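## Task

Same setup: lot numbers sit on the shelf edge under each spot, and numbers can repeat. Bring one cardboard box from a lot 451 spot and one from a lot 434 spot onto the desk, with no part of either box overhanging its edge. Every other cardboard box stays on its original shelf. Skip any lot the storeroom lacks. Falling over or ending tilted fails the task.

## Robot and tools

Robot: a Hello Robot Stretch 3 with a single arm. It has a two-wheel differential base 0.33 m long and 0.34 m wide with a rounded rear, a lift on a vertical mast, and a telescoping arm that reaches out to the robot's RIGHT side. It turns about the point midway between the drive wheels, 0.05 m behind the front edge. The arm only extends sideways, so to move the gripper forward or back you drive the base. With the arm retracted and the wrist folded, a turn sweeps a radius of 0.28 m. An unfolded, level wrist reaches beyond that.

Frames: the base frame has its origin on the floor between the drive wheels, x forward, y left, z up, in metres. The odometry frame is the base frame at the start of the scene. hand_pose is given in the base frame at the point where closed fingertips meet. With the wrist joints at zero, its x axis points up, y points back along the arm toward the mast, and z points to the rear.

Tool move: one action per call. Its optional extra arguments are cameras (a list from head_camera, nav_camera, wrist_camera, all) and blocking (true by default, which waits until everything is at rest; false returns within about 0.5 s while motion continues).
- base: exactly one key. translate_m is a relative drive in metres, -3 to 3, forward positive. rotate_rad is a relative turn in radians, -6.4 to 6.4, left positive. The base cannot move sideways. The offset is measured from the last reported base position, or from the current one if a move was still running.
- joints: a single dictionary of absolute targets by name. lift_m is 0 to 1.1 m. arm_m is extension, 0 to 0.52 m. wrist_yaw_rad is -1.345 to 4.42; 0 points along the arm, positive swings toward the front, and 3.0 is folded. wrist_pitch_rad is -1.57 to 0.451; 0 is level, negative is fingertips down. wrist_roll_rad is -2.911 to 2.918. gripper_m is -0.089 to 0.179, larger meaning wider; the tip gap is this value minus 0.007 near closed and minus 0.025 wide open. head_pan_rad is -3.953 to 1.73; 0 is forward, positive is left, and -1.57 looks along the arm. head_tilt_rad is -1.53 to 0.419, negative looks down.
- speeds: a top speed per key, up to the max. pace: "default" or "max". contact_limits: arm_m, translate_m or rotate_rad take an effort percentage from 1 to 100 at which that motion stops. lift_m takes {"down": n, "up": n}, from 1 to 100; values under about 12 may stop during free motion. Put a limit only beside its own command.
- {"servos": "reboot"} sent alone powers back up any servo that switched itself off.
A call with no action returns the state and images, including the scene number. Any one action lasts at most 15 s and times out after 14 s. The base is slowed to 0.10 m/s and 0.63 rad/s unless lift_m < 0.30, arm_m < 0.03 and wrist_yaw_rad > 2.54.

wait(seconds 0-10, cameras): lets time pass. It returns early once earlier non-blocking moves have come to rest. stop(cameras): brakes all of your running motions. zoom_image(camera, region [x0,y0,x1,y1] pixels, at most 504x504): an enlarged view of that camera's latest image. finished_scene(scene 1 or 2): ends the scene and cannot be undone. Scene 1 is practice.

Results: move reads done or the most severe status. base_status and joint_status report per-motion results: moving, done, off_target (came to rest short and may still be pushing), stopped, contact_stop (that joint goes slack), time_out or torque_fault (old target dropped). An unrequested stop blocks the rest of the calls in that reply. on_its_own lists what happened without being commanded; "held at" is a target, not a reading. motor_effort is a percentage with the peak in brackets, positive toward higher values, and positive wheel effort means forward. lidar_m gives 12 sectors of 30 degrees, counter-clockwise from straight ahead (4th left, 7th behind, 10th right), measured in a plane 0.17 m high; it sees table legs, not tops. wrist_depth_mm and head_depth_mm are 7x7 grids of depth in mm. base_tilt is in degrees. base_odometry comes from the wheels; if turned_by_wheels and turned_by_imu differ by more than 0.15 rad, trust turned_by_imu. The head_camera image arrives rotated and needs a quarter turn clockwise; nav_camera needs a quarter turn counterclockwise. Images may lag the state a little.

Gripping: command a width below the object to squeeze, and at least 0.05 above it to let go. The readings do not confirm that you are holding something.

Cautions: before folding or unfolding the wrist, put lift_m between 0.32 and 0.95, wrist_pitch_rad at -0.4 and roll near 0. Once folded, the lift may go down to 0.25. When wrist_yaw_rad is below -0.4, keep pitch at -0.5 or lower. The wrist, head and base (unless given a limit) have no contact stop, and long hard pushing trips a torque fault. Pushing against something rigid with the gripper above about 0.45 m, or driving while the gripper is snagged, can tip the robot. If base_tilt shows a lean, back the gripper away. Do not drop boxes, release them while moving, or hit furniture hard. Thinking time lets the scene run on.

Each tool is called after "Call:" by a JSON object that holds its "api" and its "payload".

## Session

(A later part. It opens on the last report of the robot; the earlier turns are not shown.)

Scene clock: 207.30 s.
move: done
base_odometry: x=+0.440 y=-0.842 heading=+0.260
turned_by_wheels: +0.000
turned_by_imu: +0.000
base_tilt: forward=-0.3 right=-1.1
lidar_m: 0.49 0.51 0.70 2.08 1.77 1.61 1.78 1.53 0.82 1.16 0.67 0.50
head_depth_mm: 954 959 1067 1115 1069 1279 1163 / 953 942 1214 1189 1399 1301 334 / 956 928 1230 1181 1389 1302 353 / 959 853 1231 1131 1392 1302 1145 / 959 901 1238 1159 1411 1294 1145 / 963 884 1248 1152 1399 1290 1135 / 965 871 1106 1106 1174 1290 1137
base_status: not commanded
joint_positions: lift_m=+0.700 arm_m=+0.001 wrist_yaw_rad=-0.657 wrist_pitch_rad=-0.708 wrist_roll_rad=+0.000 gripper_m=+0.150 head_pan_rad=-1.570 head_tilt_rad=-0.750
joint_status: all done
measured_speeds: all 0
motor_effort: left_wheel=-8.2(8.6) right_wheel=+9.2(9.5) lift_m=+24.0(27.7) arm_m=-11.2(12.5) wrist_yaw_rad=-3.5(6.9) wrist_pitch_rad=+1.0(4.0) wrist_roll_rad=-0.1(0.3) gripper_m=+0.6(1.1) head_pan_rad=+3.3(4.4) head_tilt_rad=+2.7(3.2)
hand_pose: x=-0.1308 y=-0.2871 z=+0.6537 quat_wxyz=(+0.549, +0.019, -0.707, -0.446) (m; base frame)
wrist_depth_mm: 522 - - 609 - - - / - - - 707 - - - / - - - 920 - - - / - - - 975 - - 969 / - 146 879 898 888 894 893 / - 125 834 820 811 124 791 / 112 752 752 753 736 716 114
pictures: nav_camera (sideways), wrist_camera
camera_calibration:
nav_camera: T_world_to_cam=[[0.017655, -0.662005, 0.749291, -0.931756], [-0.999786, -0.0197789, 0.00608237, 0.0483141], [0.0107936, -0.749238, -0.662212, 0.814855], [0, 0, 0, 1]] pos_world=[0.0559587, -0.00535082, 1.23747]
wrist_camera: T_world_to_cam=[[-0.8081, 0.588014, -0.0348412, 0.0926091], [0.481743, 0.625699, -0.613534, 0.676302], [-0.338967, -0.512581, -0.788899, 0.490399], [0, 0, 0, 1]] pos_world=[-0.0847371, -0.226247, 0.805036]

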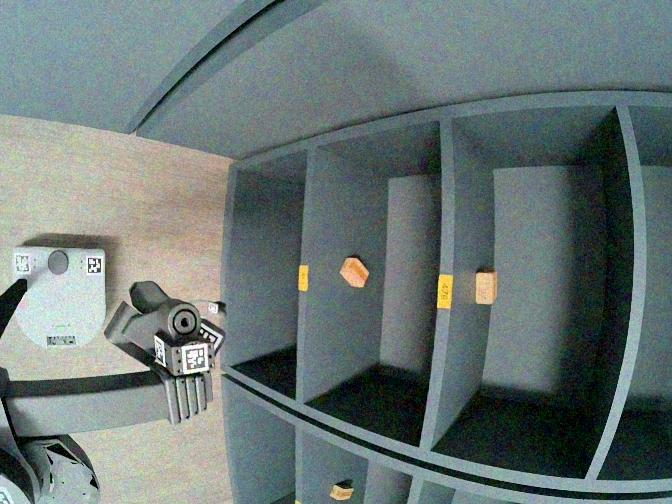

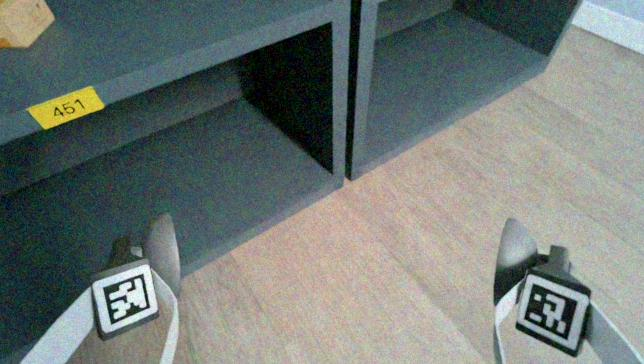

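Call:
{"api": "move", "payload": {"base": {"rotate_rad": -0.98}, "joints": {"head_tilt_rad": -0.85}}}

Call:
{"api": "move", "payload": {"base": {"translate_m": 0.19}}}

Call:
{"api": "move", "payload": {"base": {"rotate_rad": 0.98}, "cameras": ["head_camera", "wrist_camera"]}}

Scene clock: 228.70 s.
move: done
base_odometry: x=+0.440 y=-0.842 heading=-0.720
turned_by_wheels: -0.980
turned_by_imu: -0.964
base_tilt: forward=-0.2 right=-1.2
lidar_m: 0.63 0.49 0.49 0.52 0.77 3.54 2.15 1.62 1.78 1.50 0.82 1.15
head_depth_mm: 1547 1719 1931 1815 1520 1295 323 / 1661 1839 2057 1809 1495 1285 317 / 1294 1502 1895 1774 1482 454 327 / 1204 1577 1785 1736 1478 1247 346 / 1072 1599 1341 1673 1476 1255 1109 / 991 1480 1286 1521 1399 1263 1103 / 968 803 897 1026 1316 1248 1098
base_status: done
joint_positions: lift_m=+0.700 arm_m=+0.001 wrist_yaw_rad=-0.657 wrist_pitch_rad=-0.709 wrist_roll_rad=+0.000 gripper_m=+0.150 head_pan_rad=-1.570 head_tilt_rad=-0.850
joint_status: all done
measured_speeds: all 0
motor_effort: left_wheel=+8.5(11.3) right_wheel=-9.8(13.6) lift_m=+24.2(25.1) arm_m=-13.3(13.3) wrist_yaw_rad=-4.0(4.5) wrist_pitch_rad=+1.2(1.3) wrist_roll_rad=+0.0(0.3) gripper_m=+0.6(1.1) head_pan_rad=+3.2(3.7) head_tilt_rad=-7.1(7.7)
hand_pose: x=-0.1308 y=-0.2870 z=+0.6536 quat_wxyz=(+0.549, +0.019, -0.707, -0.447) (m; base frame)
wrist_depth_mm: - - - - - - - / - - - - - - - / - - - - - - - / - - - - - - 979 / - 889 907 905 898 891 880 / - 125 823 826 811 124 788 / 112 737 769 743 748 713 114
pictures: none

Scene clock: 231.73 s.
move: done
base_odometry: x=+0.583 y=-0.967 heading=-0.720
turned_by_wheels: +0.000
turned_by_imu: +0.000
base_tilt: forward=-0.3 right=-1.1
lidar_m: 0.49 0.38 0.38 0.40 0.60 2.39 2.34 1.79 1.57 0.76 0.83 0.88
head_depth_mm: 1596 1823 2062 1823 1520 1294 323 / 1268 1510 2024 1807 1495 1275 317 / 1131 1581 1484 1740 1492 454 327 / 1034 1594 1316 1666 1476 1249 347 / 839 794 950 1111 1378 1258 1109 / 640 709 880 1006 1336 1235 1099 / 684 689 995 1022 1279 1196 1095
base_status: done
joint_positions: lift_m=+0.700 arm_m=+0.001 wrist_yaw_rad=-0.657 wrist_pitch_rad=-0.709 wrist_roll_rad=+0.000 gripper_m=+0.150 head_pan_rad=-1.570 head_tilt_rad=-0.850
joint_status: not commanded
measured_speeds: all 0
motor_effort: left_wheel=+5.2(13.1) right_wheel=+3.3(7.7) lift_m=+26.2(26.5) arm_m=-11.8(13.0) wrist_yaw_rad=-3.4(4.5) wrist_pitch_rad=+1.1(1.3) wrist_roll_rad=-0.1(0.3) gripper_m=+0.4(1.1) head_pan_rad=+3.1(3.8) head_tilt_rad=-7.6(7.6)
hand_pose: x=-0.1308 y=-0.2870 z=+0.6536 quat_wxyz=(+0.549, +0.019, -0.707, -0.447) (m; base frame)
wrist_depth_mm: - - - - - - - / - - - - - - - / - - - - - - - / - - - - - - 984 / - 149 921 903 908 874 885 / - 125 839 818 823 125 780 / 112 734 756 752 751 709 114
pictures: none

Scene clock: 234.40 s.
move: done
base_odometry: x=+0.583 y=-0.967 heading=+0.260
turned_by_wheels: +0.980
turned_by_imu: +0.964
base_tilt: forward=-0.3 right=-1.2
lidar_m: 0.38 0.39 0.55 1.61 2.34 1.79 1.89 0.76 0.77 1.00 0.52 0.39
head_depth_mm: 835 711 1124 1067 955 1242 323 / 839 690 1128 1063 946 1232 316 / 825 691 1128 1017 1308 453 328 / 841 684 1131 1042 1296 1240 346 / 836 677 1140 1034 1287 1241 1105 / 833 670 1112 1032 1193 1224 1106 / 808 659 814 895 978 1165 1082
base_status: done
joint_positions: lift_m=+0.700 arm_m=+0.001 wrist_yaw_rad=-0.657 wrist_pitch_rad=-0.709 wrist_roll_rad=+0.000 gripper_m=+0.150 head_pan_rad=-1.570 head_tilt_rad=-0.850
joint_status: not commanded
measured_speeds: all 0
motor_effort: left_wheel=-8.9(12.4) right_wheel=+9.3(12.5) lift_m=+27.5(28.3) arm_m=-12.9(13.6) wrist_yaw_rad=-2.6(4.7) wrist_pitch_rad=+1.2(1.3) wrist_roll_rad=+0.0(0.3) gripper_m=+0.5(1.2) head_pan_rad=+3.0(3.5) head_tilt_rad=-6.2(7.4)
hand_pose: x=-0.1308 y=-0.2869 z=+0.6536 quat_wxyz=(+0.548, +0.019, -0.707, -0.447) (m; base frame)
wrist_depth_mm: - 456 - - 545 - - / - - - - 625 - - / - - - - 760 - - / - - - - 915 - 978 / - 146 - 878 888 881 877 / - 126 782 819 810 124 775 / - 121 741 741 745 713 114
pictures: head_camera (sideways), wrist_camera
camera_calibration:
head_camera: T_world_to_cam=[[-0.046876, 0.714972, -0.697579, 0.922969], [0.997488, -0.00362809, -0.0707478, 0.0855802], [-0.0531136, -0.699143, -0.713006, 0.883763], [0, 0, 0, 1]] pos_world=[0.00483983, -0.0417097, 1.28003]
wrist_camera: T_world_to_cam=[[-0.807782, 0.588446, -0.0349244, 0.0927385], [0.482412, 0.625851, -0.612854, 0.675722], [-0.338774, -0.5119, -0.789424, 0.490964], [0, 0, 0, 1]] pos_world=[-0.0847379, -0.226149, 0.804937]

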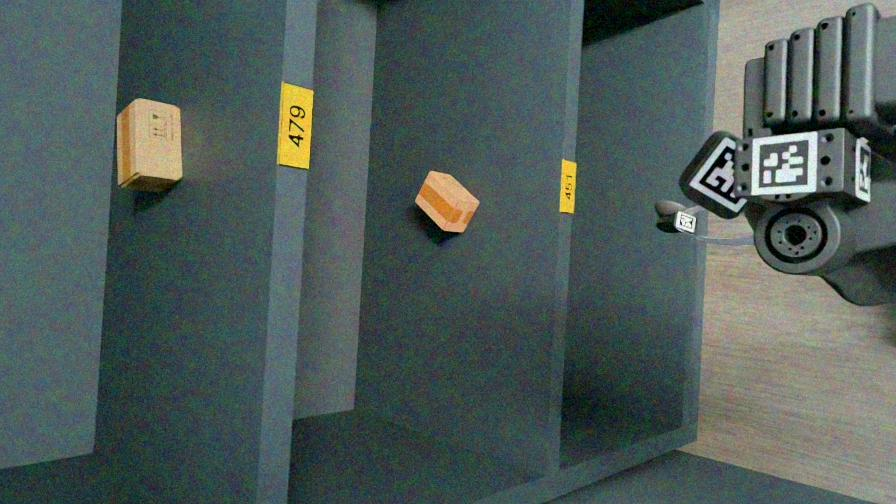

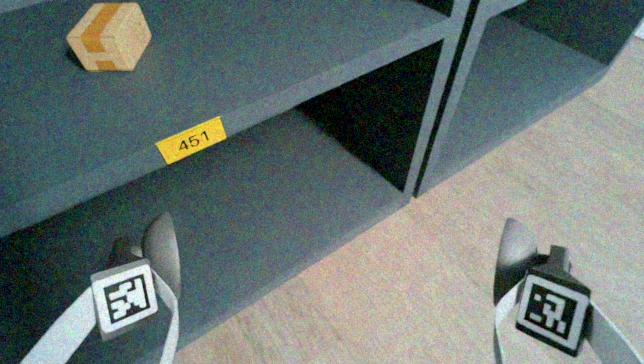

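Call:
{"api": "move", "payload": {"base": {"translate_m": 0.015}, "joints": {"arm_m": 0.36}, "cameras": ["head_camera", "wrist_camera"]}}

Scene clock: 257.40 s.
move: done
base_odometry: x=+0.597 y=-0.963 heading=+0.260
turned_by_wheels: +0.000
turned_by_imu: +0.000
base_tilt: forward=-0.3 right=-1.2
lidar_m: 0.36 0.38 0.53 1.55 1.97 1.80 1.90 0.77 0.79 1.00 0.50 0.37
head_depth_mm: 839 714 1121 1070 954 1248 327 / 823 684 1123 1004 439 372 325 / 842 690 585 583 943 1248 1122 / 842 684 1101 623 1301 1240 1117 / 830 676 1140 1036 1297 1237 1106 / 835 667 1116 1027 1142 1229 1100 / 778 659 776 850 953 1121 1080
base_status: done
joint_positions: lift_m=+0.700 arm_m=+0.360 wrist_yaw_rad=-0.657 wrist_pitch_rad=-0.709 wrist_roll_rad=+0.000 gripper_m=+0.150 head_pan_rad=-1.570 head_tilt_rad=-0.850
joint_status: all done
measured_speeds: all 0
motor_effort: left_wheel=+4.0(7.0) right_wheel=+6.4(11.9) lift_m=+31.0(31.2) arm_m=+13.0(15.1) wrist_yaw_rad=-2.2(4.7) wrist_pitch_rad=+1.3(1.4) wrist_roll_rad=-0.1(0.4) gripper_m=+1.0(1.1) head_pan_rad=+2.6(3.4) head_tilt_rad=-4.7(6.6)
hand_pose: x=-0.1308 y=-0.6463 z=+0.6535 quat_wxyz=(+0.548, +0.019, -0.707, -0.447) (m; base frame)
wrist_depth_mm: 332 - - - - - - / - - - - - - 423 / - - - - - - - / - - 280 324 323 323 322 / 312 299 255 304 303 298 297 / 285 126 278 276 274 137 772 / 113 247 254 253 251 245 114
pictures: head_camera (sideways), wrist_camera
camera_calibration:
head_camera: T_world_to_cam=[[-0.046876, 0.714972, -0.697579, 0.922969], [0.997488, -0.00362809, -0.0707478, 0.0855802], [-0.0531136, -0.699143, -0.713006, 0.883763], [0, 0, 0, 1]] pos_world=[0.00483983, -0.0417097, 1.28003]
wrist_camera: T_world_to_cam=[[-0.807686, 0.588579, -0.0348947, 0.304204], [0.482585, 0.625912, -0.612654, 0.900531], [-0.338754, -0.511672, -0.78958, 0.307135], [0, 0, 0, 1]] pos_world=[-0.0848381, -0.585549, 0.804837]

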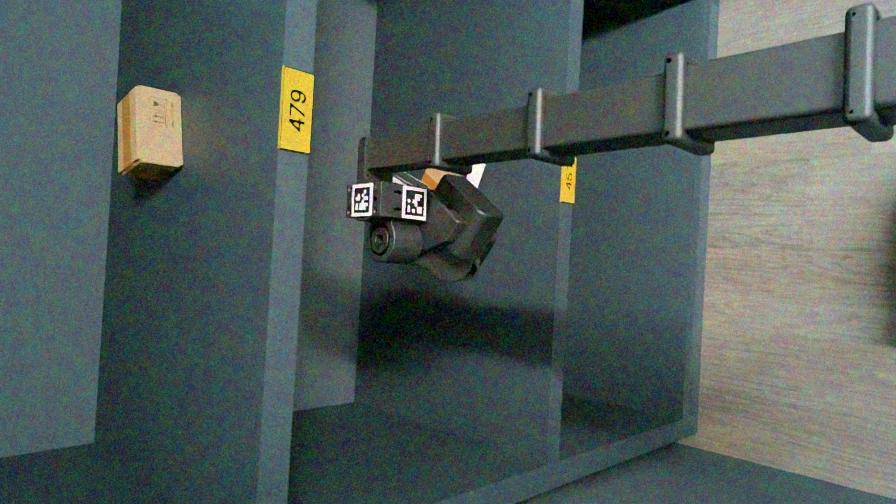

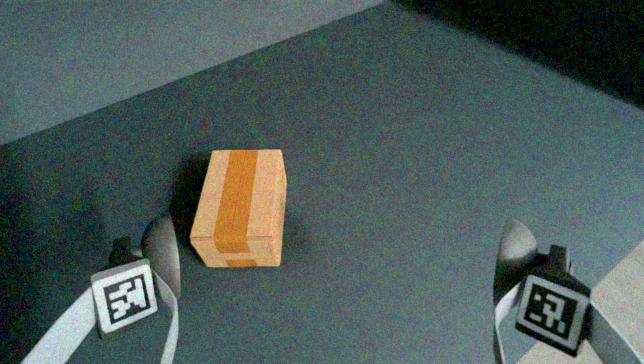

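Call:
{"api": "move", "payload": {"base": {"translate_m": 0.013}, "joints": {"arm_m": 0.47}}}

Call:
{"api": "move", "payload": {"joints": {"lift_m": 0.655}, "cameras": ["wrist_camera"]}}

Scene clock: 272.90 s.
move: done
base_odometry: x=+0.610 y=-0.960 heading=+0.260
turned_by_wheels: +0.000
turned_by_imu: +0.000
base_tilt: forward=-0.3 right=-1.1
lidar_m: 0.35 0.36 0.51 1.49 1.98 1.81 1.92 0.78 0.80 1.00 0.48 0.36
head_depth_mm: 836 714 1122 1067 951 1244 326 / 823 685 1124 1028 439 372 326 / 842 691 609 797 1309 1236 1112 / 842 685 658 1010 1303 1239 1110 / 832 675 1134 1032 1291 1235 1103 / 835 667 1081 1016 1086 1221 1108 / 744 659 740 818 935 1093 1062
base_status: done
joint_positions: lift_m=+0.700 arm_m=+0.470 wrist_yaw_rad=-0.657 wrist_pitch_rad=-0.709 wrist_roll_rad=+0.000 gripper_m=+0.150 head_pan_rad=-1.570 head_tilt_rad=-0.850
joint_status: all done
measured_speeds: all 0
motor_effort: left_wheel=+5.9(8.7) right_wheel=+5.1(9.8) lift_m=+27.0(31.5) arm_m=+13.0(15.6) wrist_yaw_rad=-2.2(4.6) wrist_pitch_rad=+1.3(1.4) wrist_roll_rad=-0.2(0.3) gripper_m=+0.7(1.1) head_pan_rad=+2.2(3.0) head_tilt_rad=-4.8(6.2)
hand_pose: x=-0.1308 y=-0.7563 z=+0.6535 quat_wxyz=(+0.548, +0.019, -0.707, -0.447) (m; base frame)
wrist_depth_mm: 254 284 318 - - 509 - / 275 309 - - - - - / 302 327 - - - - - / 329 332 - 325 323 324 323 / 311 302 309 249 302 298 295 / 288 126 276 228 274 137 265 / 112 247 254 204 250 244 114
pictures: none

Scene clock: 274.13 s.
move: done
base_odometry: x=+0.610 y=-0.960 heading=+0.260
turned_by_wheels: +0.000
turned_by_imu: +0.000
base_tilt: forward=-0.2 right=-1.4
lidar_m: 0.35 0.36 0.51 1.49 1.98 1.81 1.92 0.78 0.81 0.99 0.48 0.36
head_depth_mm: 838 713 1119 1066 957 1249 1137 / 826 685 1123 1059 901 411 360 / 843 691 668 698 939 1229 1115 / 842 685 693 958 1297 1241 1115 / 833 676 1142 1036 1288 1241 1108 / 837 668 1079 1021 1087 1225 1104 / 745 658 741 818 935 1093 1061
base_status: not commanded
joint_positions: lift_m=+0.655 arm_m=+0.470 wrist_yaw_rad=-0.657 wrist_pitch_rad=-0.709 wrist_roll_rad=+0.000 gripper_m=+0.150 head_pan_rad=-1.570 head_tilt_rad=-0.850
joint_status: all done
measured_speeds: all 0
motor_effort: left_wheel=+5.7(6.6) right_wheel=+5.3(5.9) lift_m=+23.1(27.2) arm_m=+12.5(14.0) wrist_yaw_rad=-1.9(4.1) wrist_pitch_rad=+1.3(1.4) wrist_roll_rad=-0.1(0.2) gripper_m=+0.8(1.1) head_pan_rad=+2.7(2.9) head_tilt_rad=-4.8(5.8)
hand_pose: x=-0.1308 y=-0.7563 z=+0.6085 quat_wxyz=(+0.548, +0.019, -0.707, -0.447) (m; base frame)
wrist_depth_mm: 255 282 320 - - - - / 276 311 351 - - - - / 302 320 323 316 316 314 309 / 291 287 286 281 278 278 275 / 259 251 254 196 251 249 247 / 238 125 231 178 224 137 220 / 112 206 210 165 204 203 114
pictures: wrist_camera
camera_calibration:
wrist_camera: T_world_to_cam=[[-0.807686, 0.588579, -0.0348947, 0.367378], [0.482585, 0.625912, -0.612654, 0.941811], [-0.338754, -0.511672, -0.78958, 0.21532], [0, 0, 0, 1]] pos_world=[-0.0848381, -0.695549, 0.759837]

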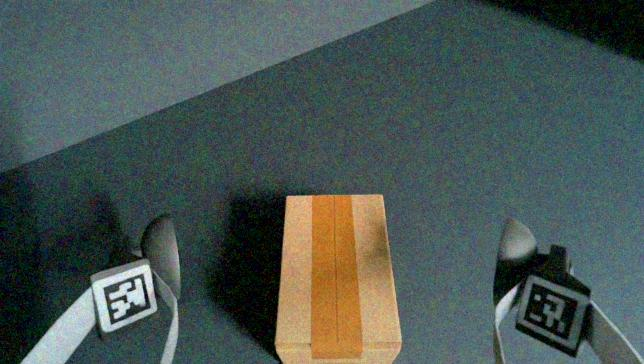

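Call:
{"api": "move", "payload": {"joints": {"lift_m": 0.612}, "speeds": {"lift_m": 0.05}, "contact_limits": {"lift_m": {"down": 18}}, "cameras": ["wrist_camera"]}}

Scene clock: 281.67 s.
move: done
base_odometry: x=+0.610 y=-0.960 heading=+0.260
turned_by_wheels: +0.000
turned_by_imu: +0.000
base_tilt: forward=-0.3 right=-1.2
lidar_m: 0.35 0.36 0.51 1.49 1.98 1.81 1.92 0.78 0.81 0.99 0.48 0.36
head_depth_mm: 840 713 1120 1070 950 1244 1126 / 824 685 1124 1059 924 484 397 / 841 690 727 704 894 1231 1098 / 844 686 1104 962 1302 1244 1111 / 831 678 1139 1037 1292 1232 1110 / 835 666 1080 1015 1085 1222 1104 / 742 659 743 816 935 1093 1064
base_status: not commanded
joint_positions: lift_m=+0.612 arm_m=+0.470 wrist_yaw_rad=-0.657 wrist_pitch_rad=-0.709 wrist_roll_rad=+0.000 gripper_m=+0.150 head_pan_rad=-1.570 head_tilt_rad=-0.850
joint_status: all done
measured_speeds: all 0
motor_effort: left_wheel=+5.9(6.4) right_wheel=+5.8(5.8) lift_m=+23.1(25.9) arm_m=+9.3(10.5) wrist_yaw_rad=-2.4(4.4) wrist_pitch_rad=+1.3(1.4) wrist_roll_rad=-0.1(0.3) gripper_m=+0.6(1.1) head_pan_rad=+2.1(2.6) head_tilt_rad=-4.0(5.0)
contact_limits: lift_m down 18 (down: maximum 72; up: maximum 65)
hand_pose: x=-0.1308 y=-0.7563 z=+0.5655 quat_wxyz=(+0.548, +0.019, -0.707, -0.447) (m; base frame)
wrist_depth_mm: 254 284 326 325 324 319 323 / 276 296 300 297 292 288 286 / 265 265 261 259 255 253 250 / 235 232 232 165 222 223 222 / 208 204 206 151 198 201 199 / 194 125 186 136 177 137 178 / 112 166 168 144 162 164 114
pictures: wrist_camera
camera_calibration:
wrist_camera: T_world_to_cam=[[-0.807686, 0.588579, -0.0348947, 0.365877], [0.482585, 0.625912, -0.612654, 0.915467], [-0.338754, -0.511672, -0.78958, 0.181368], [0, 0, 0, 1]] pos_world=[-0.0848381, -0.695549, 0.716837]

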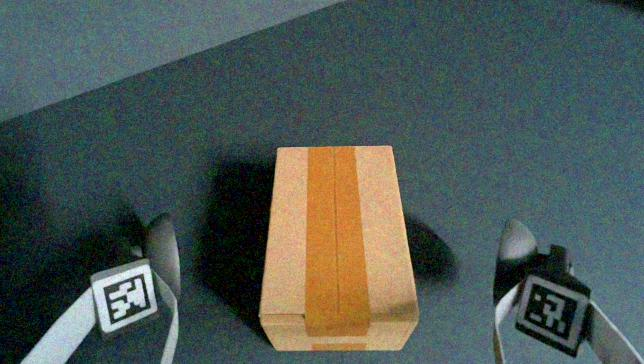

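Call:
{"api": "move", "payload": {"joints": {"gripper_m": 0.03}, "cameras": ["wrist_camera"]}}

Scene clock: 291.77 s.
move: done
base_odometry: x=+0.610 y=-0.960 heading=+0.260
turned_by_wheels: +0.000
turned_by_imu: +0.000
base_tilt: forward=-0.4 right=-1.2
lidar_m: 0.35 0.36 0.51 1.49 1.98 1.81 1.92 0.78 0.81 1.00 0.48 0.36
head_depth_mm: 836 712 1120 1067 954 1246 1132 / 825 685 1122 1056 925 483 396 / 840 691 727 706 896 1221 1103 / 843 685 1105 961 1293 1251 1113 / 831 676 1142 1038 1293 1237 1107 / 836 666 1077 1020 1085 1219 1108 / 744 657 739 818 935 1089 1063
base_status: not commanded
joint_positions: lift_m=+0.612 arm_m=+0.470 wrist_yaw_rad=-0.659 wrist_pitch_rad=-0.707 wrist_roll_rad=+0.000 gripper_m=+0.031 head_pan_rad=-1.570 head_tilt_rad=-0.850
joint_status: all done
measured_speeds: all 0
motor_effort: left_wheel=+5.9(6.6) right_wheel=+5.1(6.0) lift_m=+24.1(24.3) arm_m=+6.0(7.6) wrist_yaw_rad=-0.8(3.7) wrist_pitch_rad=+0.9(1.4) wrist_roll_rad=+0.0(0.3) gripper_m=-12.3(85.9) head_pan_rad=+2.0(2.4) head_tilt_rad=-3.5(4.9)
contact_limits: lift_m down 18 (down: maximum 72; up: maximum 65)
hand_pose: x=-0.1312 y=-0.7565 z=+0.5659 quat_wxyz=(+0.549, +0.018, -0.707, -0.447) (m; base frame)
wrist_depth_mm: 253 284 326 331 - 321 324 / 276 297 304 299 294 294 290 / 268 266 262 259 256 255 252 / 240 235 232 166 223 225 223 / 211 210 163 152 151 202 200 / 190 190 129 138 128 183 183 / 174 100 166 143 163 165 167
pictures: wrist_camera
camera_calibration:
wrist_camera: T_world_to_cam=[[-0.806954, 0.589583, -0.0348846, 0.366557], [0.48269, 0.62431, -0.614204, 0.915642], [-0.340345, -0.512473, -0.788376, 0.179937], [0, 0, 0, 1]] pos_world=[-0.0849363, -0.695547, 0.717036]

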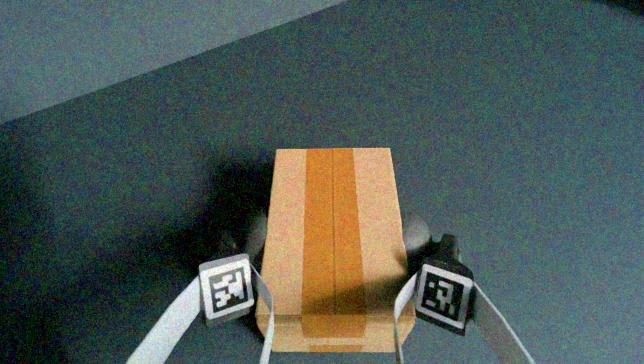

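Call:
{"api": "move", "payload": {"joints": {"gripper_m": 0.005}}}

Call:
{"api": "move", "payload": {"joints": {"lift_m": 0.66}, "cameras": ["wrist_camera"]}}

Scene clock: 297.90 s.
move: done
base_odometry: x=+0.610 y=-0.960 heading=+0.260
turned_by_wheels: +0.000
turned_by_imu: +0.000
base_tilt: forward=-0.2 right=-1.2
lidar_m: 0.35 0.36 0.51 1.49 1.98 1.82 1.92 0.78 0.80 0.99 0.48 0.36
head_depth_mm: 838 712 1123 1072 953 1241 1131 / 821 685 1129 1062 927 484 396 / 841 693 727 705 894 1224 1101 / 845 686 1108 957 1306 1242 1110 / 831 677 1140 1040 1291 1242 1110 / 834 668 1083 1012 1087 1218 1105 / 741 658 742 817 938 1091 1057
base_status: not commanded
joint_positions: lift_m=+0.612 arm_m=+0.470 wrist_yaw_rad=-0.659 wrist_pitch_rad=-0.706 wrist_roll_rad=+0.000 gripper_m=+0.006 head_pan_rad=-1.570 head_tilt_rad=-0.850
joint_status: all done
measured_speeds: all 0
motor_effort: left_wheel=+5.7(6.3) right_wheel=+4.8(5.9) lift_m=+25.2(25.3) arm_m=+3.4(4.3) wrist_yaw_rad=-1.5(2.3) wrist_pitch_rad=+0.6(0.9) wrist_roll_rad=+0.0(0.3) gripper_m=-21.3(90.3) head_pan_rad=+2.1(2.3) head_tilt_rad=-3.0(3.8)
contact_limits: lift_m down 18 (down: maximum 72; up: maximum 65)
hand_pose: x=-0.1314 y=-0.7566 z=+0.5661 quat_wxyz=(+0.549, +0.017, -0.707, -0.446) (m; base frame)
wrist_depth_mm: 255 284 321 330 - 322 325 / 275 299 303 300 298 293 291 / 268 267 263 260 258 256 252 / 240 234 232 166 223 225 224 / 210 211 200 152 152 204 200 / 190 190 129 138 128 184 183 / 174 99 168 143 163 163 168
pictures: none

Scene clock: 299.17 s.
move: done
base_odometry: x=+0.610 y=-0.960 heading=+0.260
turned_by_wheels: +0.000
turned_by_imu: +0.000
base_tilt: forward=-0.2 right=-1.1
lidar_m: 0.35 0.36 0.51 1.49 1.98 1.81 1.92 0.78 0.80 1.00 0.48 0.36
head_depth_mm: 836 714 1117 1066 953 1246 1129 / 824 686 1120 1055 904 405 355 / 844 690 669 693 939 1228 1119 / 844 685 689 960 1299 1245 1114 / 832 676 1136 1039 1295 1239 1107 / 832 666 1076 1018 1091 1215 1098 / 742 660 741 815 934 1091 1061
base_status: not commanded
joint_positions: lift_m=+0.660 arm_m=+0.470 wrist_yaw_rad=-0.659 wrist_pitch_rad=-0.716 wrist_roll_rad=+0.000 gripper_m=+0.008 head_pan_rad=-1.570 head_tilt_rad=-0.850
joint_status: all done
measured_speeds: all 0
motor_effort: left_wheel=+5.9(6.3) right_wheel=+4.6(6.0) lift_m=+31.5(34.0) arm_m=+2.6(3.9) wrist_yaw_rad=-1.4(3.4) wrist_pitch_rad=+2.5(2.5) wrist_roll_rad=+0.2(0.2) gripper_m=-8.9(21.4) head_pan_rad=+1.7(2.2) head_tilt_rad=-2.8(3.7)
hand_pose: x=-0.1302 y=-0.7552 z=+0.6123 quat_wxyz=(+0.547, +0.020, -0.706, -0.449) (m; base frame)
wrist_depth_mm: 256 284 321 - - - - / 278 311 354 - - - - / 302 322 318 315 317 316 313 / 293 292 289 164 276 281 278 / 264 261 158 151 151 252 252 / 239 237 130 138 126 229 228 / 216 99 208 145 205 207 210
pictures: wrist_camera
camera_calibration:
wrist_camera: T_world_to_cam=[[-0.806581, 0.590081, -0.0350928, 0.368725], [0.486049, 0.628251, -0.607501, 0.942262], [-0.336427, -0.507055, -0.793544, 0.225413], [0, 0, 0, 1]] pos_world=[-0.0847437, -0.695257, 0.764239]

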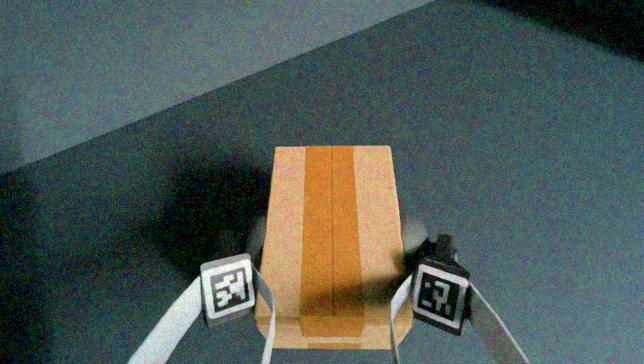

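Call:
{"api": "move", "payload": {"joints": {"lift_m": 0.7, "arm_m": 0.0}}}

Call:
{"api": "move", "payload": {"joints": {"wrist_yaw_rad": 0.3, "wrist_pitch_rad": -0.45, "head_pan_rad": -3.14, "head_tilt_rad": -0.5}, "cameras": ["all"]}}

Scene clock: 313.87 s.
move: done
base_odometry: x=+0.610 y=-0.960 heading=+0.260
turned_by_wheels: +0.000
turned_by_imu: +0.000
base_tilt: forward=-0.3 right=-1.2
lidar_m: 0.35 0.36 0.51 1.50 1.98 1.81 1.92 0.78 0.81 1.00 0.48 0.36
head_depth_mm: 835 713 1119 1070 957 1239 324 / 827 686 1131 1061 954 1229 316 / 844 692 1128 1055 1309 455 328 / 842 686 1135 1050 1305 1240 347 / 835 676 1139 1037 1297 1232 1106 / 832 669 1079 1017 1087 1221 1103 / 744 657 739 816 931 1093 1061
base_status: not commanded
joint_positions: lift_m=+0.700 arm_m=+0.001 wrist_yaw_rad=-0.659 wrist_pitch_rad=-0.716 wrist_roll_rad=+0.000 gripper_m=+0.008 head_pan_rad=-1.570 head_tilt_rad=-0.850
joint_status: all done
measured_speeds: all 0
motor_effort: left_wheel=+6.1(6.6) right_wheel=+5.2(6.1) lift_m=+25.5(34.8) arm_m=-12.9(14.5) wrist_yaw_rad=-2.5(3.0) wrist_pitch_rad=+2.5(2.6) wrist_roll_rad=-0.2(0.3) gripper_m=-8.8(9.6) head_pan_rad=+1.9(2.2) head_tilt_rad=-1.8(3.5)
hand_pose: x=-0.1302 y=-0.2857 z=+0.6523 quat_wxyz=(+0.546, +0.021, -0.706, -0.449) (m; base frame)
wrist_depth_mm: - - - - - - - / - - - - - - - / - - - - 777 - - / - - - 165 887 972 968 / - - 152 151 153 898 878 / - - 129 138 126 792 804 / - 99 726 145 715 741 735
pictures: none

Scene clock: 316.10 s.
move: done
base_odometry: x=+0.610 y=-0.960 heading=+0.260
turned_by_wheels: +0.000
turned_by_imu: +0.000
base_tilt: forward=-0.4 right=-1.3
lidar_m: 0.35 0.36 0.51 1.49 1.98 1.81 1.92 0.79 0.81 1.00 0.48 0.36
head_depth_mm: 1602 1729 1902 2062 2136 1640 1326 / 1604 1727 1871 2044 2135 1637 1316 / 1596 1717 1868 2070 2102 1618 1317 / 1599 1722 1880 2063 2094 1603 1308 / 1604 1725 1873 2069 2072 1606 1309 / 1634 1744 1898 2102 2053 1593 1299 / 1623 1725 1859 1665 1774 1588 1297
base_status: not commanded
joint_positions: lift_m=+0.700 arm_m=+0.001 wrist_yaw_rad=+0.297 wrist_pitch_rad=-0.479 wrist_roll_rad=+0.000 gripper_m=+0.008 head_pan_rad=-3.148 head_tilt_rad=-0.494
joint_status: all done
measured_speeds: translate_m=+0.000 rotate_rad=+0.000 lift_m=+0.000 arm_m=+0.000 wrist_yaw_rad=+0.000 wrist_pitch_rad=+0.000 wrist_roll_rad=+0.000 head_pan_rad=+0.024 head_tilt_rad=+0.000
motor_effort: left_wheel=+5.8(6.4) right_wheel=+5.3(5.9) lift_m=+28.1(28.5) arm_m=-7.2(13.2) wrist_yaw_rad=+2.9(6.5) wrist_pitch_rad=+4.8(6.8) wrist_roll_rad=+0.1(0.3) gripper_m=-8.6(9.6) head_pan_rad=+3.2(5.1) head_tilt_rad=-3.6(7.6)
hand_pose: x=+0.0418 y=-0.3524 z=+0.6993 quat_wxyz=(+0.705, +0.268, -0.654, -0.064) (m; base frame)
wrist_depth_mm: 304 370 - - - - - / 314 392 - - - - - / 320 406 - - - - - / 330 415 - 165 164 - - / 342 420 152 151 148 - - / 353 421 130 138 126 - - / 359 99 126 132 130 - -
pictures: head_camera (sideways), nav_camera (sideways), wrist_camera
camera_calibration:
head_camera: T_world_to_cam=[[0.42699, 0.0435731, -0.903206, 1.18819], [-0.0353147, -0.997273, -0.0648062, 0.0842471], [-0.903566, 0.059568, -0.424287, 0.513289], [0, 0, 0, 1]] pos_world=[-0.0405807, 0.00166853, 1.29642]
nav_camera: T_world_to_cam=[[-0.450618, -0.0141254, 0.892605, -1.11575], [-0.0102193, 0.999891, 0.0106641, 0.0363181], [-0.892659, -0.00431641, -0.450713, 0.545241], [0, 0, 0, 1]] pos_world=[-0.0156928, -0.049721, 1.24129]
wrist_camera: T_world_to_cam=[[-0.944995, -0.32592, -0.027589, -0.0494973], [-0.184772, 0.601529, -0.777189, 0.795756], [0.269897, -0.729341, -0.628663, 0.337421], [0, 0, 0, 1]] pos_world=[0.00918996, -0.248707, 0.829211]

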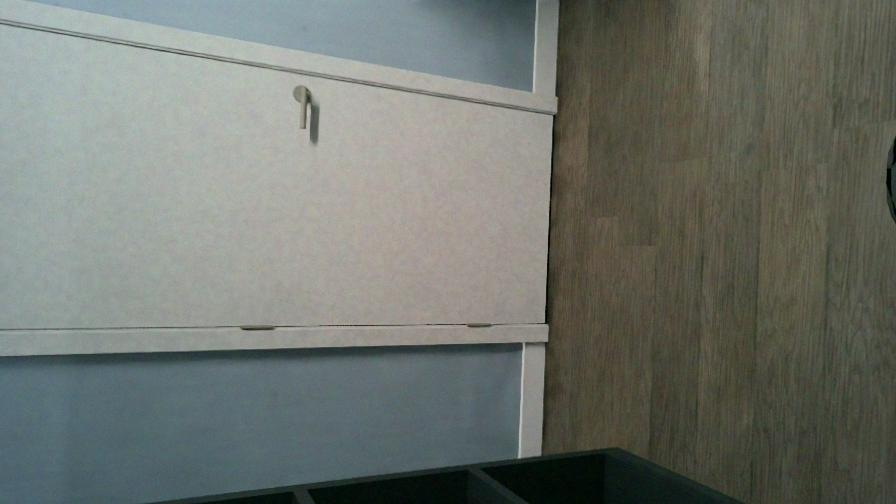

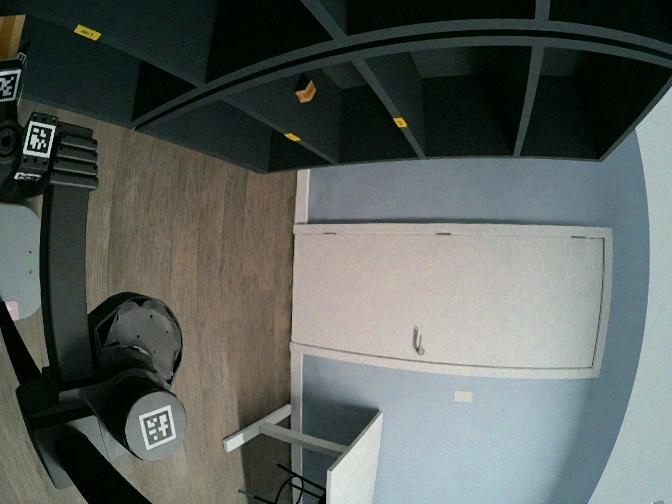

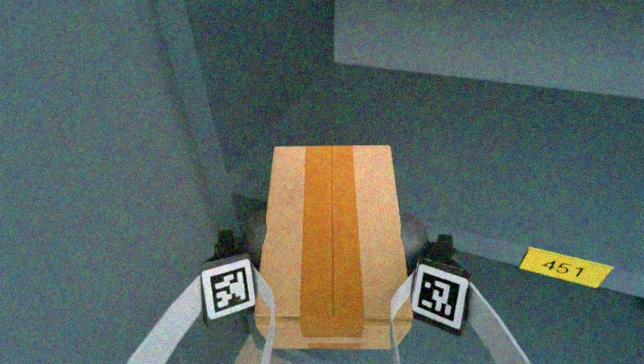

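Call:
{"api": "move", "payload": {"base": {"rotate_rad": -1.12}, "joints": {"wrist_yaw_rad": 0.0, "lift_m": 0.85, "head_pan_rad": -3.14}}}

Call:
{"api": "move", "payload": {"base": {"translate_m": -1.3}}}

Call:
{"api": "move", "payload": {"base": {"rotate_rad": -0.45}, "joints": {"head_pan_rad": -1.57, "head_tilt_rad": -0.6}, "cameras": ["head_camera", "nav_camera", "wrist_camera"]}}

Scene clock: 359.77 s.
move: done
base_odometry: x=+0.610 y=-0.960 heading=-0.860
turned_by_wheels: -1.120
turned_by_imu: -1.102
base_tilt: forward=-0.3 right=-1.2
lidar_m: 0.51 0.37 0.35 0.36 0.48 1.19 1.98 1.82 1.92 0.83 0.78 1.00
head_depth_mm: 3085 3233 3454 3056 2123 1685 - / 3207 3411 3621 2987 2098 1683 - / 3362 3577 3838 2989 2095 1723 - / 3373 3697 - 2949 2069 1653 - / 2930 3170 3107 2809 2059 1594 1301 / 2546 2690 2245 2756 2035 1587 1299 / 2234 2369 2214 2513 2037 1572 1285
base_status: done
joint_positions: lift_m=+0.850 arm_m=+0.001 wrist_yaw_rad=+0.003 wrist_pitch_rad=-0.478 wrist_roll_rad=+0.000 gripper_m=+0.008 head_pan_rad=-3.140 head_tilt_rad=-0.500
joint_status: all done
measured_speeds: all 0
motor_effort: left_wheel=+6.7(12.8) right_wheel=-9.4(12.7) lift_m=+30.9(34.8) arm_m=+3.2(4.2) wrist_yaw_rad=-3.4(6.5) wrist_pitch_rad=+4.6(4.9) wrist_roll_rad=-0.3(0.3) gripper_m=-9.2(9.6) head_pan_rad=+3.1(3.9) head_tilt_rad=-4.4(5.2)
hand_pose: x=-0.0209 y=-0.3620 z=+0.8495 quat_wxyz=(+0.688, +0.168, -0.686, -0.167) (m; base frame)
wrist_depth_mm: - - - - - - - / 746 - - - - - - / 815 - - - - - - / - - 670 165 - - - / - - 155 151 154 - - / - - 129 138 126 - - / - 99 129 145 162 968 969
pictures: none

Scene clock: 373.90 s.
move: done
base_odometry: x=-0.239 y=+0.025 heading=-0.859
turned_by_wheels: +0.000
turned_by_imu: -0.001
base_tilt: forward=-0.2 right=-1.3
lidar_m: 1.40 1.00 0.95 0.97 1.30 2.58 1.44 0.77 0.89 1.37 1.80 1.69
head_depth_mm: 2106 2264 2422 2556 2131 1694 - / 2192 2358 2562 2694 2095 1676 - / 2309 2450 2650 2790 2089 1703 - / 2378 2542 2768 2624 2086 1649 - / 2031 2178 2384 1334 1980 1589 1301 / 1753 1883 2009 1306 1061 1577 1291 / 1553 1643 1705 1296 915 1524 1285
base_status: done
joint_positions: lift_m=+0.850 arm_m=+0.001 wrist_yaw_rad=+0.003 wrist_pitch_rad=-0.478 wrist_roll_rad=+0.000 gripper_m=+0.008 head_pan_rad=-3.140 head_tilt_rad=-0.500
joint_status: not commanded
measured_speeds: all 0
motor_effort: left_wheel=-0.9(9.7) right_wheel=-11.4(16.3) lift_m=+23.9(31.7) arm_m=-1.7(3.7) wrist_yaw_rad=-2.6(4.8) wrist_pitch_rad=+4.7(4.8) wrist_roll_rad=-0.1(0.5) gripper_m=-9.2(9.5) head_pan_rad=+2.3(3.6) head_tilt_rad=-2.1(4.6)
hand_pose: x=-0.0209 y=-0.3620 z=+0.8495 quat_wxyz=(+0.688, +0.168, -0.686, -0.167) (m; base frame)
wrist_depth_mm: - - - - - - - / - - - - - - - / - - - - - - - / - - - 164 168 - - / - - 155 152 154 - - / - - 130 138 126 - - / - 962 951 145 144 959 992
pictures: none

Scene clock: 376.13 s.
move: done
base_odometry: x=-0.239 y=+0.025 heading=-1.309
turned_by_wheels: -0.450
turned_by_imu: -0.443
base_tilt: forward=-0.3 right=-1.3
lidar_m: 1.69 1.30 0.98 0.95 1.00 1.40 2.58 1.43 0.77 0.89 1.40 1.91
head_depth_mm: 1086 1184 1320 1134 844 1378 1312 / 1085 1198 1326 1124 835 1410 - / 1098 1202 1333 1109 829 730 1206 / 1099 1203 1343 1099 819 488 311 / 1102 1214 1342 1092 817 1378 1197 / 1109 1219 1348 1492 812 1457 1218 / 1115 1225 1345 1517 1675 1452 1209
base_status: done
joint_positions: lift_m=+0.850 arm_m=+0.001 wrist_yaw_rad=+0.003 wrist_pitch_rad=-0.478 wrist_roll_rad=+0.000 gripper_m=+0.008 head_pan_rad=-1.562 head_tilt_rad=-0.601
joint_status: all done
measured_speeds: translate_m=+0.000 rotate_rad=+0.000 lift_m=+0.000 arm_m=+0.000 wrist_yaw_rad=+0.000 wrist_pitch_rad=+0.000 wrist_roll_rad=+0.000 head_pan_rad=-0.024 head_tilt_rad=+0.000
motor_effort: left_wheel=+7.8(11.6) right_wheel=-10.1(13.9) lift_m=+24.9(26.2) arm_m=-3.9(3.9) wrist_yaw_rad=-2.8(4.2) wrist_pitch_rad=+4.6(4.8) wrist_roll_rad=+0.0(0.3) gripper_m=-9.0(9.5) head_pan_rad=-3.3(5.6) head_tilt_rad=-4.0(8.3)
hand_pose: x=-0.0210 y=-0.3620 z=+0.8495 quat_wxyz=(+0.688, +0.168, -0.686, -0.167) (m; base frame)
wrist_depth_mm: - - - - - - - / - - - - - - - / - - - - - - - / - - - 164 164 - - / - - 155 152 151 - - / - - 129 138 126 - - / - 952 940 145 162 959 975
pictures: head_camera (sideways), nav_camera (sideways), wrist_camera
camera_calibration:
head_camera: T_world_to_cam=[[-0.0510429, 0.520182, -0.852529, 1.12499], [0.997639, -0.0127077, -0.0674848, 0.0814258], [-0.045938, -0.853961, -0.518305, 0.630381], [0, 0, 0, 1]] pos_world=[0.00514755, -0.0458423, 1.29131]
nav_camera: T_world_to_cam=[[0.0220239, -0.542901, 0.839508, -1.0494], [-0.9996, -0.0268788, 0.00884154, 0.0447336], [0.0177649, -0.839366, -0.543276, 0.6602], [0, 0, 0, 1]] pos_world=[0.0560991, -0.0143664, 1.23925]
wrist_camera: T_world_to_cam=[[-0.998912, -0.0376154, -0.0275823, -0.00447298], [-0.00219326, 0.628554, -0.777763, 0.920707], [0.0465928, -0.776856, -0.627952, 0.419366], [0, 0, 0, 1]] pos_world=[-0.0219882, -0.253095, 0.97931]

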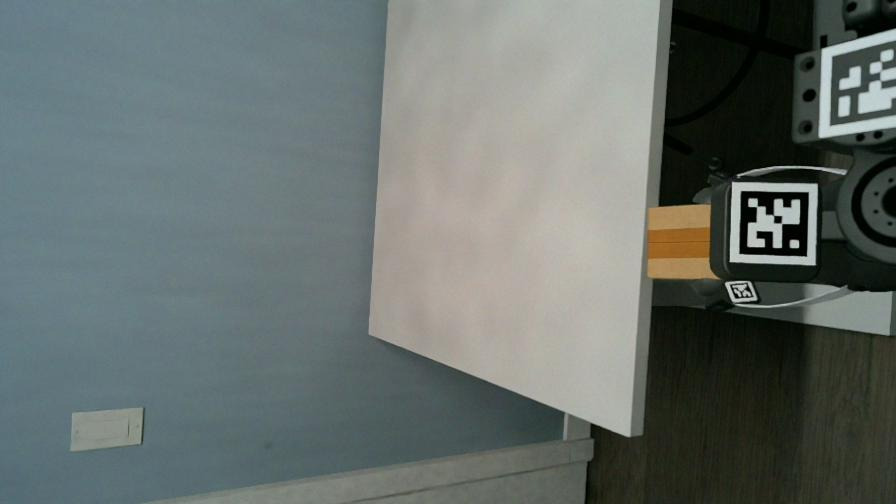

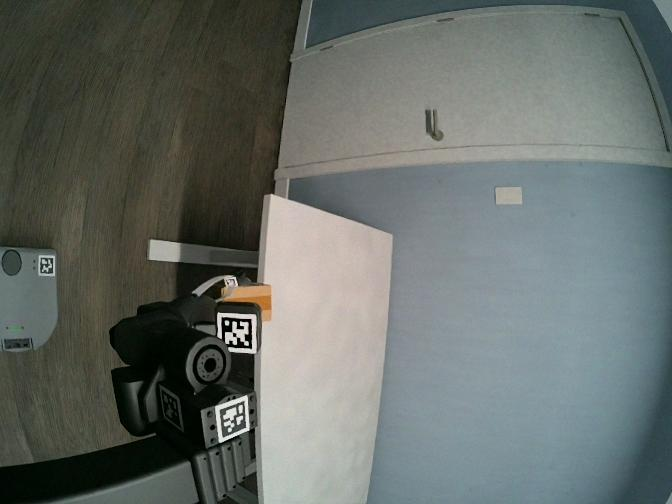

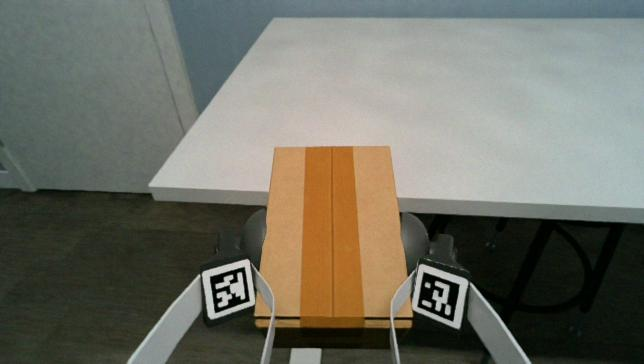

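Call:
{"api": "move", "payload": {"joints": {"wrist_pitch_rad": -0.7, "lift_m": 0.9}}}

Call:
{"api": "move", "payload": {"joints": {"arm_m": 0.46}}}

Call:
{"api": "move", "payload": {"joints": {"lift_m": 0.825}, "cameras": ["head_camera", "wrist_camera"]}}

Scene clock: 403.77 s.
move: done
base_odometry: x=-0.239 y=+0.025 heading=-1.309
turned_by_wheels: +0.000
turned_by_imu: +0.000
base_tilt: forward=-0.2 right=-1.2
lidar_m: 1.69 1.29 0.98 0.95 1.00 1.40 2.58 1.44 0.77 0.89 1.40 1.91
head_depth_mm: 1088 1192 1318 1130 841 1018 - / 1092 1197 1326 1124 835 1532 - / 1096 1203 1331 1114 830 1363 - / 1095 1202 1332 1097 821 298 318 / 1100 1209 1344 1090 816 1346 1166 / 1109 1224 1347 1490 814 1455 1211 / 1108 1222 1340 1505 1686 1445 1207
base_status: not commanded
joint_positions: lift_m=+0.900 arm_m=+0.001 wrist_yaw_rad=+0.003 wrist_pitch_rad=-0.716 wrist_roll_rad=+0.000 gripper_m=+0.008 head_pan_rad=-1.570 head_tilt_rad=-0.601
joint_status: all done
measured_speeds: all 0
motor_effort: left_wheel=+7.8(8.2) right_wheel=-9.6(10.4) lift_m=+28.7(34.2) arm_m=-8.5(8.9) wrist_yaw_rad=-2.6(3.8) wrist_pitch_rad=+2.4(5.1) wrist_roll_rad=-0.1(0.3) gripper_m=-9.1(9.6) head_pan_rad=-3.2(3.4) head_tilt_rad=-2.2(3.3)
hand_pose: x=-0.0211 y=-0.3231 z=+0.8524 quat_wxyz=(+0.663, +0.249, -0.662, -0.247) (m; base frame)
wrist_depth_mm: - - - - - - - / - - - - - - - / - - - 177 - - - / - - - 164 - - - / - - 155 151 153 - - / - - 130 138 126 - - / 949 99 908 144 162 917 909
pictures: none

Scene clock: 408.33 s.
move: done
base_odometry: x=-0.239 y=+0.025 heading=-1.309
turned_by_wheels: +0.000
turned_by_imu: +0.000
base_tilt: forward=-0.2 right=-1.3
lidar_m: 1.69 1.30 0.98 0.95 1.00 1.41 2.58 1.43 0.77 0.89 1.40 1.91
head_depth_mm: 1082 1195 1321 1032 - - 1218 / 1092 1200 1268 362 783 1440 1243 / 1099 1202 569 1013 827 1437 1236 / 1101 1208 1284 826 819 1434 1232 / 1097 1214 1345 1086 817 1346 1192 / 1103 1213 1351 1492 813 1459 1211 / 1108 1216 1349 1502 1668 1443 1206
base_status: not commanded
joint_positions: lift_m=+0.900 arm_m=+0.460 wrist_yaw_rad=+0.003 wrist_pitch_rad=-0.716 wrist_roll_rad=+0.000 gripper_m=+0.008 head_pan_rad=-1.570 head_tilt_rad=-0.601
joint_status: all done
measured_speeds: all 0
motor_effort: left_wheel=+7.6(8.2) right_wheel=-10.1(10.5) lift_m=+28.5(28.7) arm_m=+13.3(15.2) wrist_yaw_rad=-2.2(3.8) wrist_pitch_rad=+2.5(2.7) wrist_roll_rad=+0.2(0.3) gripper_m=-8.6(9.7) head_pan_rad=-2.5(3.6) head_tilt_rad=-0.8(3.3)
hand_pose: x=-0.0211 y=-0.7824 z=+0.8523 quat_wxyz=(+0.663, +0.249, -0.661, -0.247) (m; base frame)
wrist_depth_mm: 694 - - - - - - / - - - - - - - / - 891 - - - - - / - - - 164 164 - - / - - 153 152 148 - - / - - 129 138 126 - - / 962 99 118 132 130 - -
pictures: none

Scene clock: 409.83 s.
move: done
base_odometry: x=-0.239 y=+0.025 heading=-1.309
turned_by_wheels: +0.000
turned_by_imu: +0.000
base_tilt: forward=-0.2 right=-1.2
lidar_m: 1.69 1.30 0.97 0.95 1.00 1.40 2.58 1.43 0.77 0.89 1.40 1.91
head_depth_mm: 1079 1197 1325 1135 815 310 - / 1095 1199 1328 981 379 335 1213 / 1090 1192 1307 602 828 1437 1236 / 1096 1206 1346 678 822 1434 1234 / 1099 1216 1348 1088 814 1349 1195 / 1107 1214 1352 1494 814 1465 1219 / 1109 1218 1349 1505 1680 1452 1213
base_status: not commanded
joint_positions: lift_m=+0.825 arm_m=+0.460 wrist_yaw_rad=+0.003 wrist_pitch_rad=-0.717 wrist_roll_rad=+0.000 gripper_m=+0.008 head_pan_rad=-1.570 head_tilt_rad=-0.601
joint_status: all done
measured_speeds: all 0
motor_effort: left_wheel=+7.9(7.9) right_wheel=-9.4(10.6) lift_m=+25.6(28.3) arm_m=+13.2(13.8) wrist_yaw_rad=-2.5(4.2) wrist_pitch_rad=+2.6(2.6) wrist_roll_rad=-0.1(0.3) gripper_m=-8.9(9.5) head_pan_rad=-2.9(3.2) head_tilt_rad=-0.1(1.0)
hand_pose: x=-0.0211 y=-0.7824 z=+0.7772 quat_wxyz=(+0.663, +0.249, -0.661, -0.247) (m; base frame)
wrist_depth_mm: 684 - - - - - - / - - - - - - - / - - - - - - - / - - - 164 164 - - / - - 153 151 148 - - / - - 129 139 126 - - / - 99 118 132 130 - -
pictures: head_camera (sideways), wrist_camera
camera_calibration:
head_camera: T_world_to_cam=[[-0.0466171, 0.52059, -0.852533, 1.12498], [0.997494, -0.0212074, -0.0674937, 0.0813547], [-0.0532165, -0.853544, -0.518297, 0.630407], [0, 0, 0, 1]] pos_world=[0.00484032, -0.0458461, 1.29131]
wrist_camera: T_world_to_cam=[[-0.998934, -0.0299541, -0.0351184, -0.0106183], [-0.00249069, 0.794703, -0.606993, 1.12596], [0.0460906, -0.606259, -0.793931, 0.309929], [0, 0, 0, 1]] pos_world=[-0.0220873, -0.707225, 0.92914]

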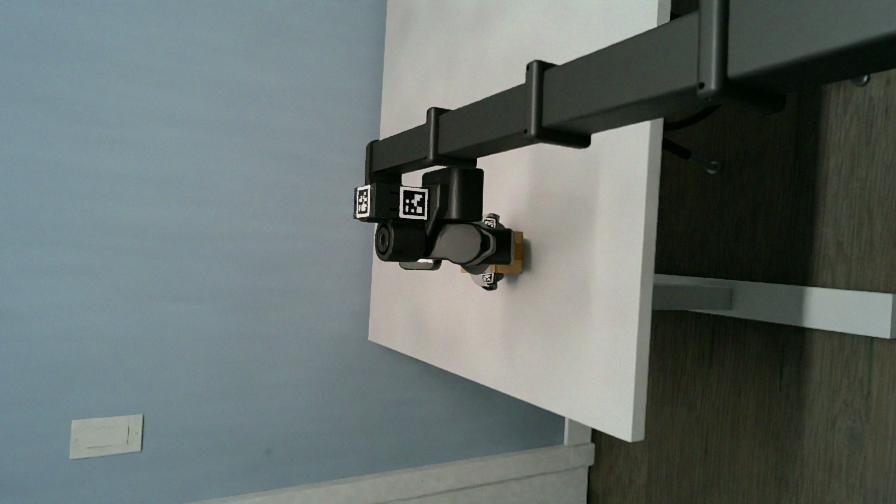

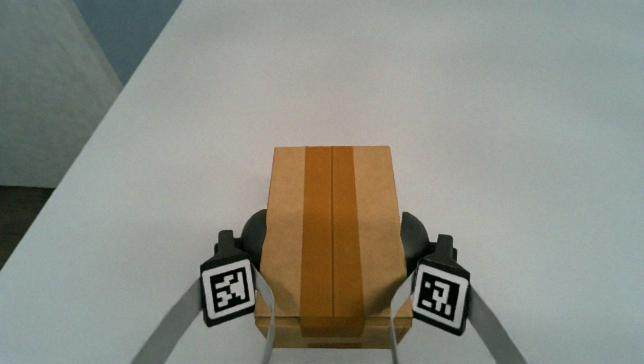

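Lower gently with a contact limit.

Call:
{"api": "move", "payload": {"joints": {"lift_m": 0.775}, "speeds": {"lift_m": 0.02}, "contact_limits": {"lift_m": {"down": 13}}, "cameras": ["wrist_camera"]}}

Scene clock: 420.03 s.
move: contact_stop
base_odometry: x=-0.239 y=+0.025 heading=-1.309
turned_by_wheels: +0.000
turned_by_imu: +0.000
base_tilt: forward=-0.3 right=-1.3
lidar_m: 1.69 1.29 0.97 0.95 0.99 1.40 2.58 1.43 0.77 0.89 1.41 1.91
head_depth_mm: 1088 1190 1318 1135 842 733 291 / 1088 1197 1329 1121 410 355 1159 / 1096 1205 1330 621 803 1437 1236 / 1099 1207 1343 646 796 1430 1228 / 1106 1212 1339 1088 818 1355 1199 / 1105 1222 1353 1497 811 1453 1214 / 1115 1229 1354 1501 1674 1445 1216
base_status: not commanded
joint_positions: lift_m=+0.788 arm_m=+0.460 wrist_yaw_rad=+0.002 wrist_pitch_rad=-0.652 wrist_roll_rad=+0.000 gripper_m=+0.008 head_pan_rad=-1.570 head_tilt_rad=-0.601
joint_status: lift_m contact_stop (moved -0.037 of -0.050)
measured_speeds: translate_m=+0.000 rotate_rad=+0.000 lift_m=+0.004 arm_m=+0.000 wrist_yaw_rad=+0.000 wrist_pitch_rad=+0.000 wrist_roll_rad=+0.000 head_pan_rad=+0.000 head_tilt_rad=+0.000
on_its_own: lift_m is slack since a contact_stop (your +0.775 is given up); wrist_pitch_rad is at rest, and its effort (-9.3) is outside its rest range (-8 to +12)
motor_effort: left_wheel=+5.1(7.8) right_wheel=-5.5(10.3) lift_m=+21.4(30.6) arm_m=+12.2(13.0) wrist_yaw_rad=-1.8(4.0) wrist_pitch_rad=-9.3(11.4) wrist_roll_rad=+0.0(0.3) gripper_m=-8.9(9.6) head_pan_rad=-2.2(2.9) head_tilt_rad=+2.5(3.6)
contact_limits: lift_m down 13 (down: maximum 72; up: maximum 65)
hand_pose: x=-0.0211 y=-0.7941 z=+0.7523 quat_wxyz=(+0.670, +0.227, -0.669, -0.226) (m; base frame)
wrist_depth_mm: 666 - - - - - - / 747 - - - - - - / - - - - - - - / - - - 170 - - - / - - 154 154 148 - - / - - 129 138 126 - - / - 99 117 138 129 - -
pictures: wrist_camera
camera_calibration:
wrist_camera: T_world_to_cam=[[-0.998935, -0.0319443, -0.0332989, -0.014787], [-0.00219149, 0.753662, -0.657259, 1.12543], [0.0460918, -0.656486, -0.752929, 0.212243], [0, 0, 0, 1]] pos_world=[-0.0220875, -0.709333, 0.899012]

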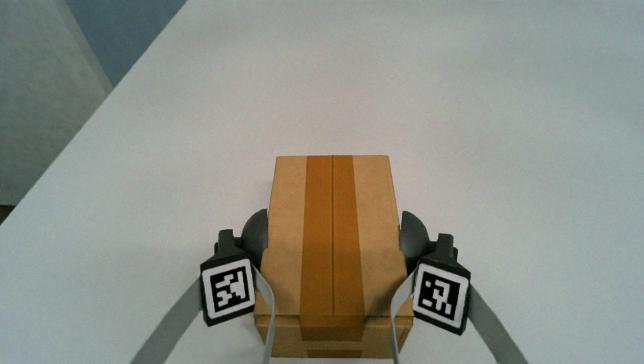

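Call:
{"api": "move", "payload": {"joints": {"lift_m": 0.798}, "speeds": {"lift_m": 0.02}}}

Call:
{"api": "move", "payload": {"joints": {"gripper_m": 0.15}, "cameras": ["wrist_camera"]}}

Scene clock: 427.87 s.
move: done
base_odometry: x=-0.239 y=+0.025 heading=-1.309
turned_by_wheels: +0.000
turned_by_imu: +0.000
base_tilt: forward=-0.3 right=-1.2
lidar_m: 1.69 1.30 0.97 0.95 1.00 1.40 2.58 1.43 0.77 0.89 1.40 1.91
head_depth_mm: 1091 1187 1322 1131 842 333 288 / 1091 1195 1329 1126 407 343 1182 / 1094 1199 1331 610 827 1437 1231 / 1098 1206 1332 653 820 1427 1232 / 1096 1205 1335 1084 817 1353 1191 / 1102 1212 1342 1484 814 1450 1213 / 1111 1213 1357 1503 1672 1458 1210
base_status: not commanded
joint_positions: lift_m=+0.798 arm_m=+0.460 wrist_yaw_rad=+0.002 wrist_pitch_rad=-0.696 wrist_roll_rad=+0.000 gripper_m=+0.008 head_pan_rad=-1.570 head_tilt_rad=-0.600
joint_status: all done
measured_speeds: all 0
motor_effort: left_wheel=+4.8(5.3) right_wheel=-4.9(6.1) lift_m=+30.2(30.6) arm_m=+10.3(10.3) wrist_yaw_rad=-1.9(3.6) wrist_pitch_rad=-1.1(7.5) wrist_roll_rad=+0.2(0.3) gripper_m=-9.1(9.3) head_pan_rad=-0.8(2.1) head_tilt_rad=+3.6(4.6)
hand_pose: x=-0.0212 y=-0.7861 z=+0.7538 quat_wxyz=(+0.665, +0.242, -0.664, -0.241) (m; base frame)
wrist_depth_mm: 675 - - - - - - / - - - - - - - / - - - - - - - / - - - 167 - - - / - - 154 154 148 - - / - - 129 139 126 - - / - 99 117 141 129 - -
pictures: none

Scene clock: 429.80 s.
move: done
base_odometry: x=-0.239 y=+0.025 heading=-1.309
turned_by_wheels: +0.000
turned_by_imu: +0.000
base_tilt: forward=-0.4 right=-1.1
lidar_m: 1.69 1.30 0.98 0.95 1.00 1.40 2.58 1.44 0.77 0.89 1.41 1.91
head_depth_mm: 1088 1191 1323 1133 842 334 288 / 1089 1201 1322 1124 407 343 1185 / 1093 1199 1327 609 825 1435 1238 / 1097 1205 1339 653 819 1425 1231 / 1100 1207 1342 1084 817 1344 1196 / 1108 1219 1351 1495 811 1454 1223 / 1107 1219 1354 1514 1686 1444 1212
base_status: not commanded
joint_positions: lift_m=+0.798 arm_m=+0.460 wrist_yaw_rad=+0.002 wrist_pitch_rad=-0.708 wrist_roll_rad=+0.000 gripper_m=+0.150 head_pan_rad=-1.570 head_tilt_rad=-0.600
joint_status: all done
measured_speeds: all 0
motor_effort: left_wheel=+5.1(5.7) right_wheel=-4.7(6.0) lift_m=+25.3(30.6) arm_m=+9.1(10.6) wrist_yaw_rad=-1.8(3.6) wrist_pitch_rad=+1.1(1.2) wrist_roll_rad=+0.3(0.3) gripper_m=+0.3(81.6) head_pan_rad=-0.9(1.7) head_tilt_rad=+3.4(4.1)
hand_pose: x=-0.0212 y=-0.7839 z=+0.7517 quat_wxyz=(+0.664, +0.246, -0.663, -0.245) (m; base frame)
wrist_depth_mm: 671 - - - - - - / - - - - - - - / - - - - - - - / - - - 165 164 - - / - 146 - 151 150 140 - / - 126 - 136 131 124 - / - 118 - 136 135 - 111
pictures: wrist_camera
camera_calibration:
wrist_camera: T_world_to_cam=[[-0.998944, -0.0299629, -0.0348371, -0.0118038], [-0.00228911, 0.789662, -0.613538, 1.11269], [0.045893, -0.61281, -0.788896, 0.279844], [0, 0, 0, 1]] pos_world=[-0.0220872, -0.707514, 0.903036]

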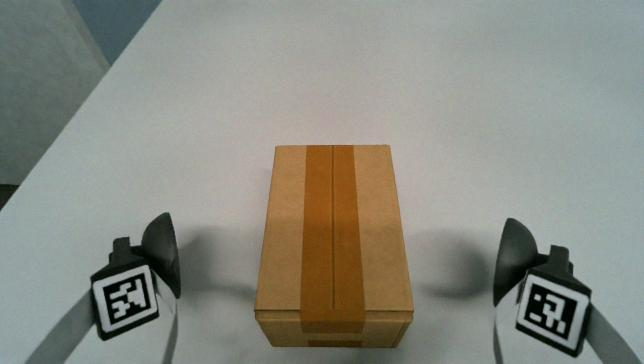

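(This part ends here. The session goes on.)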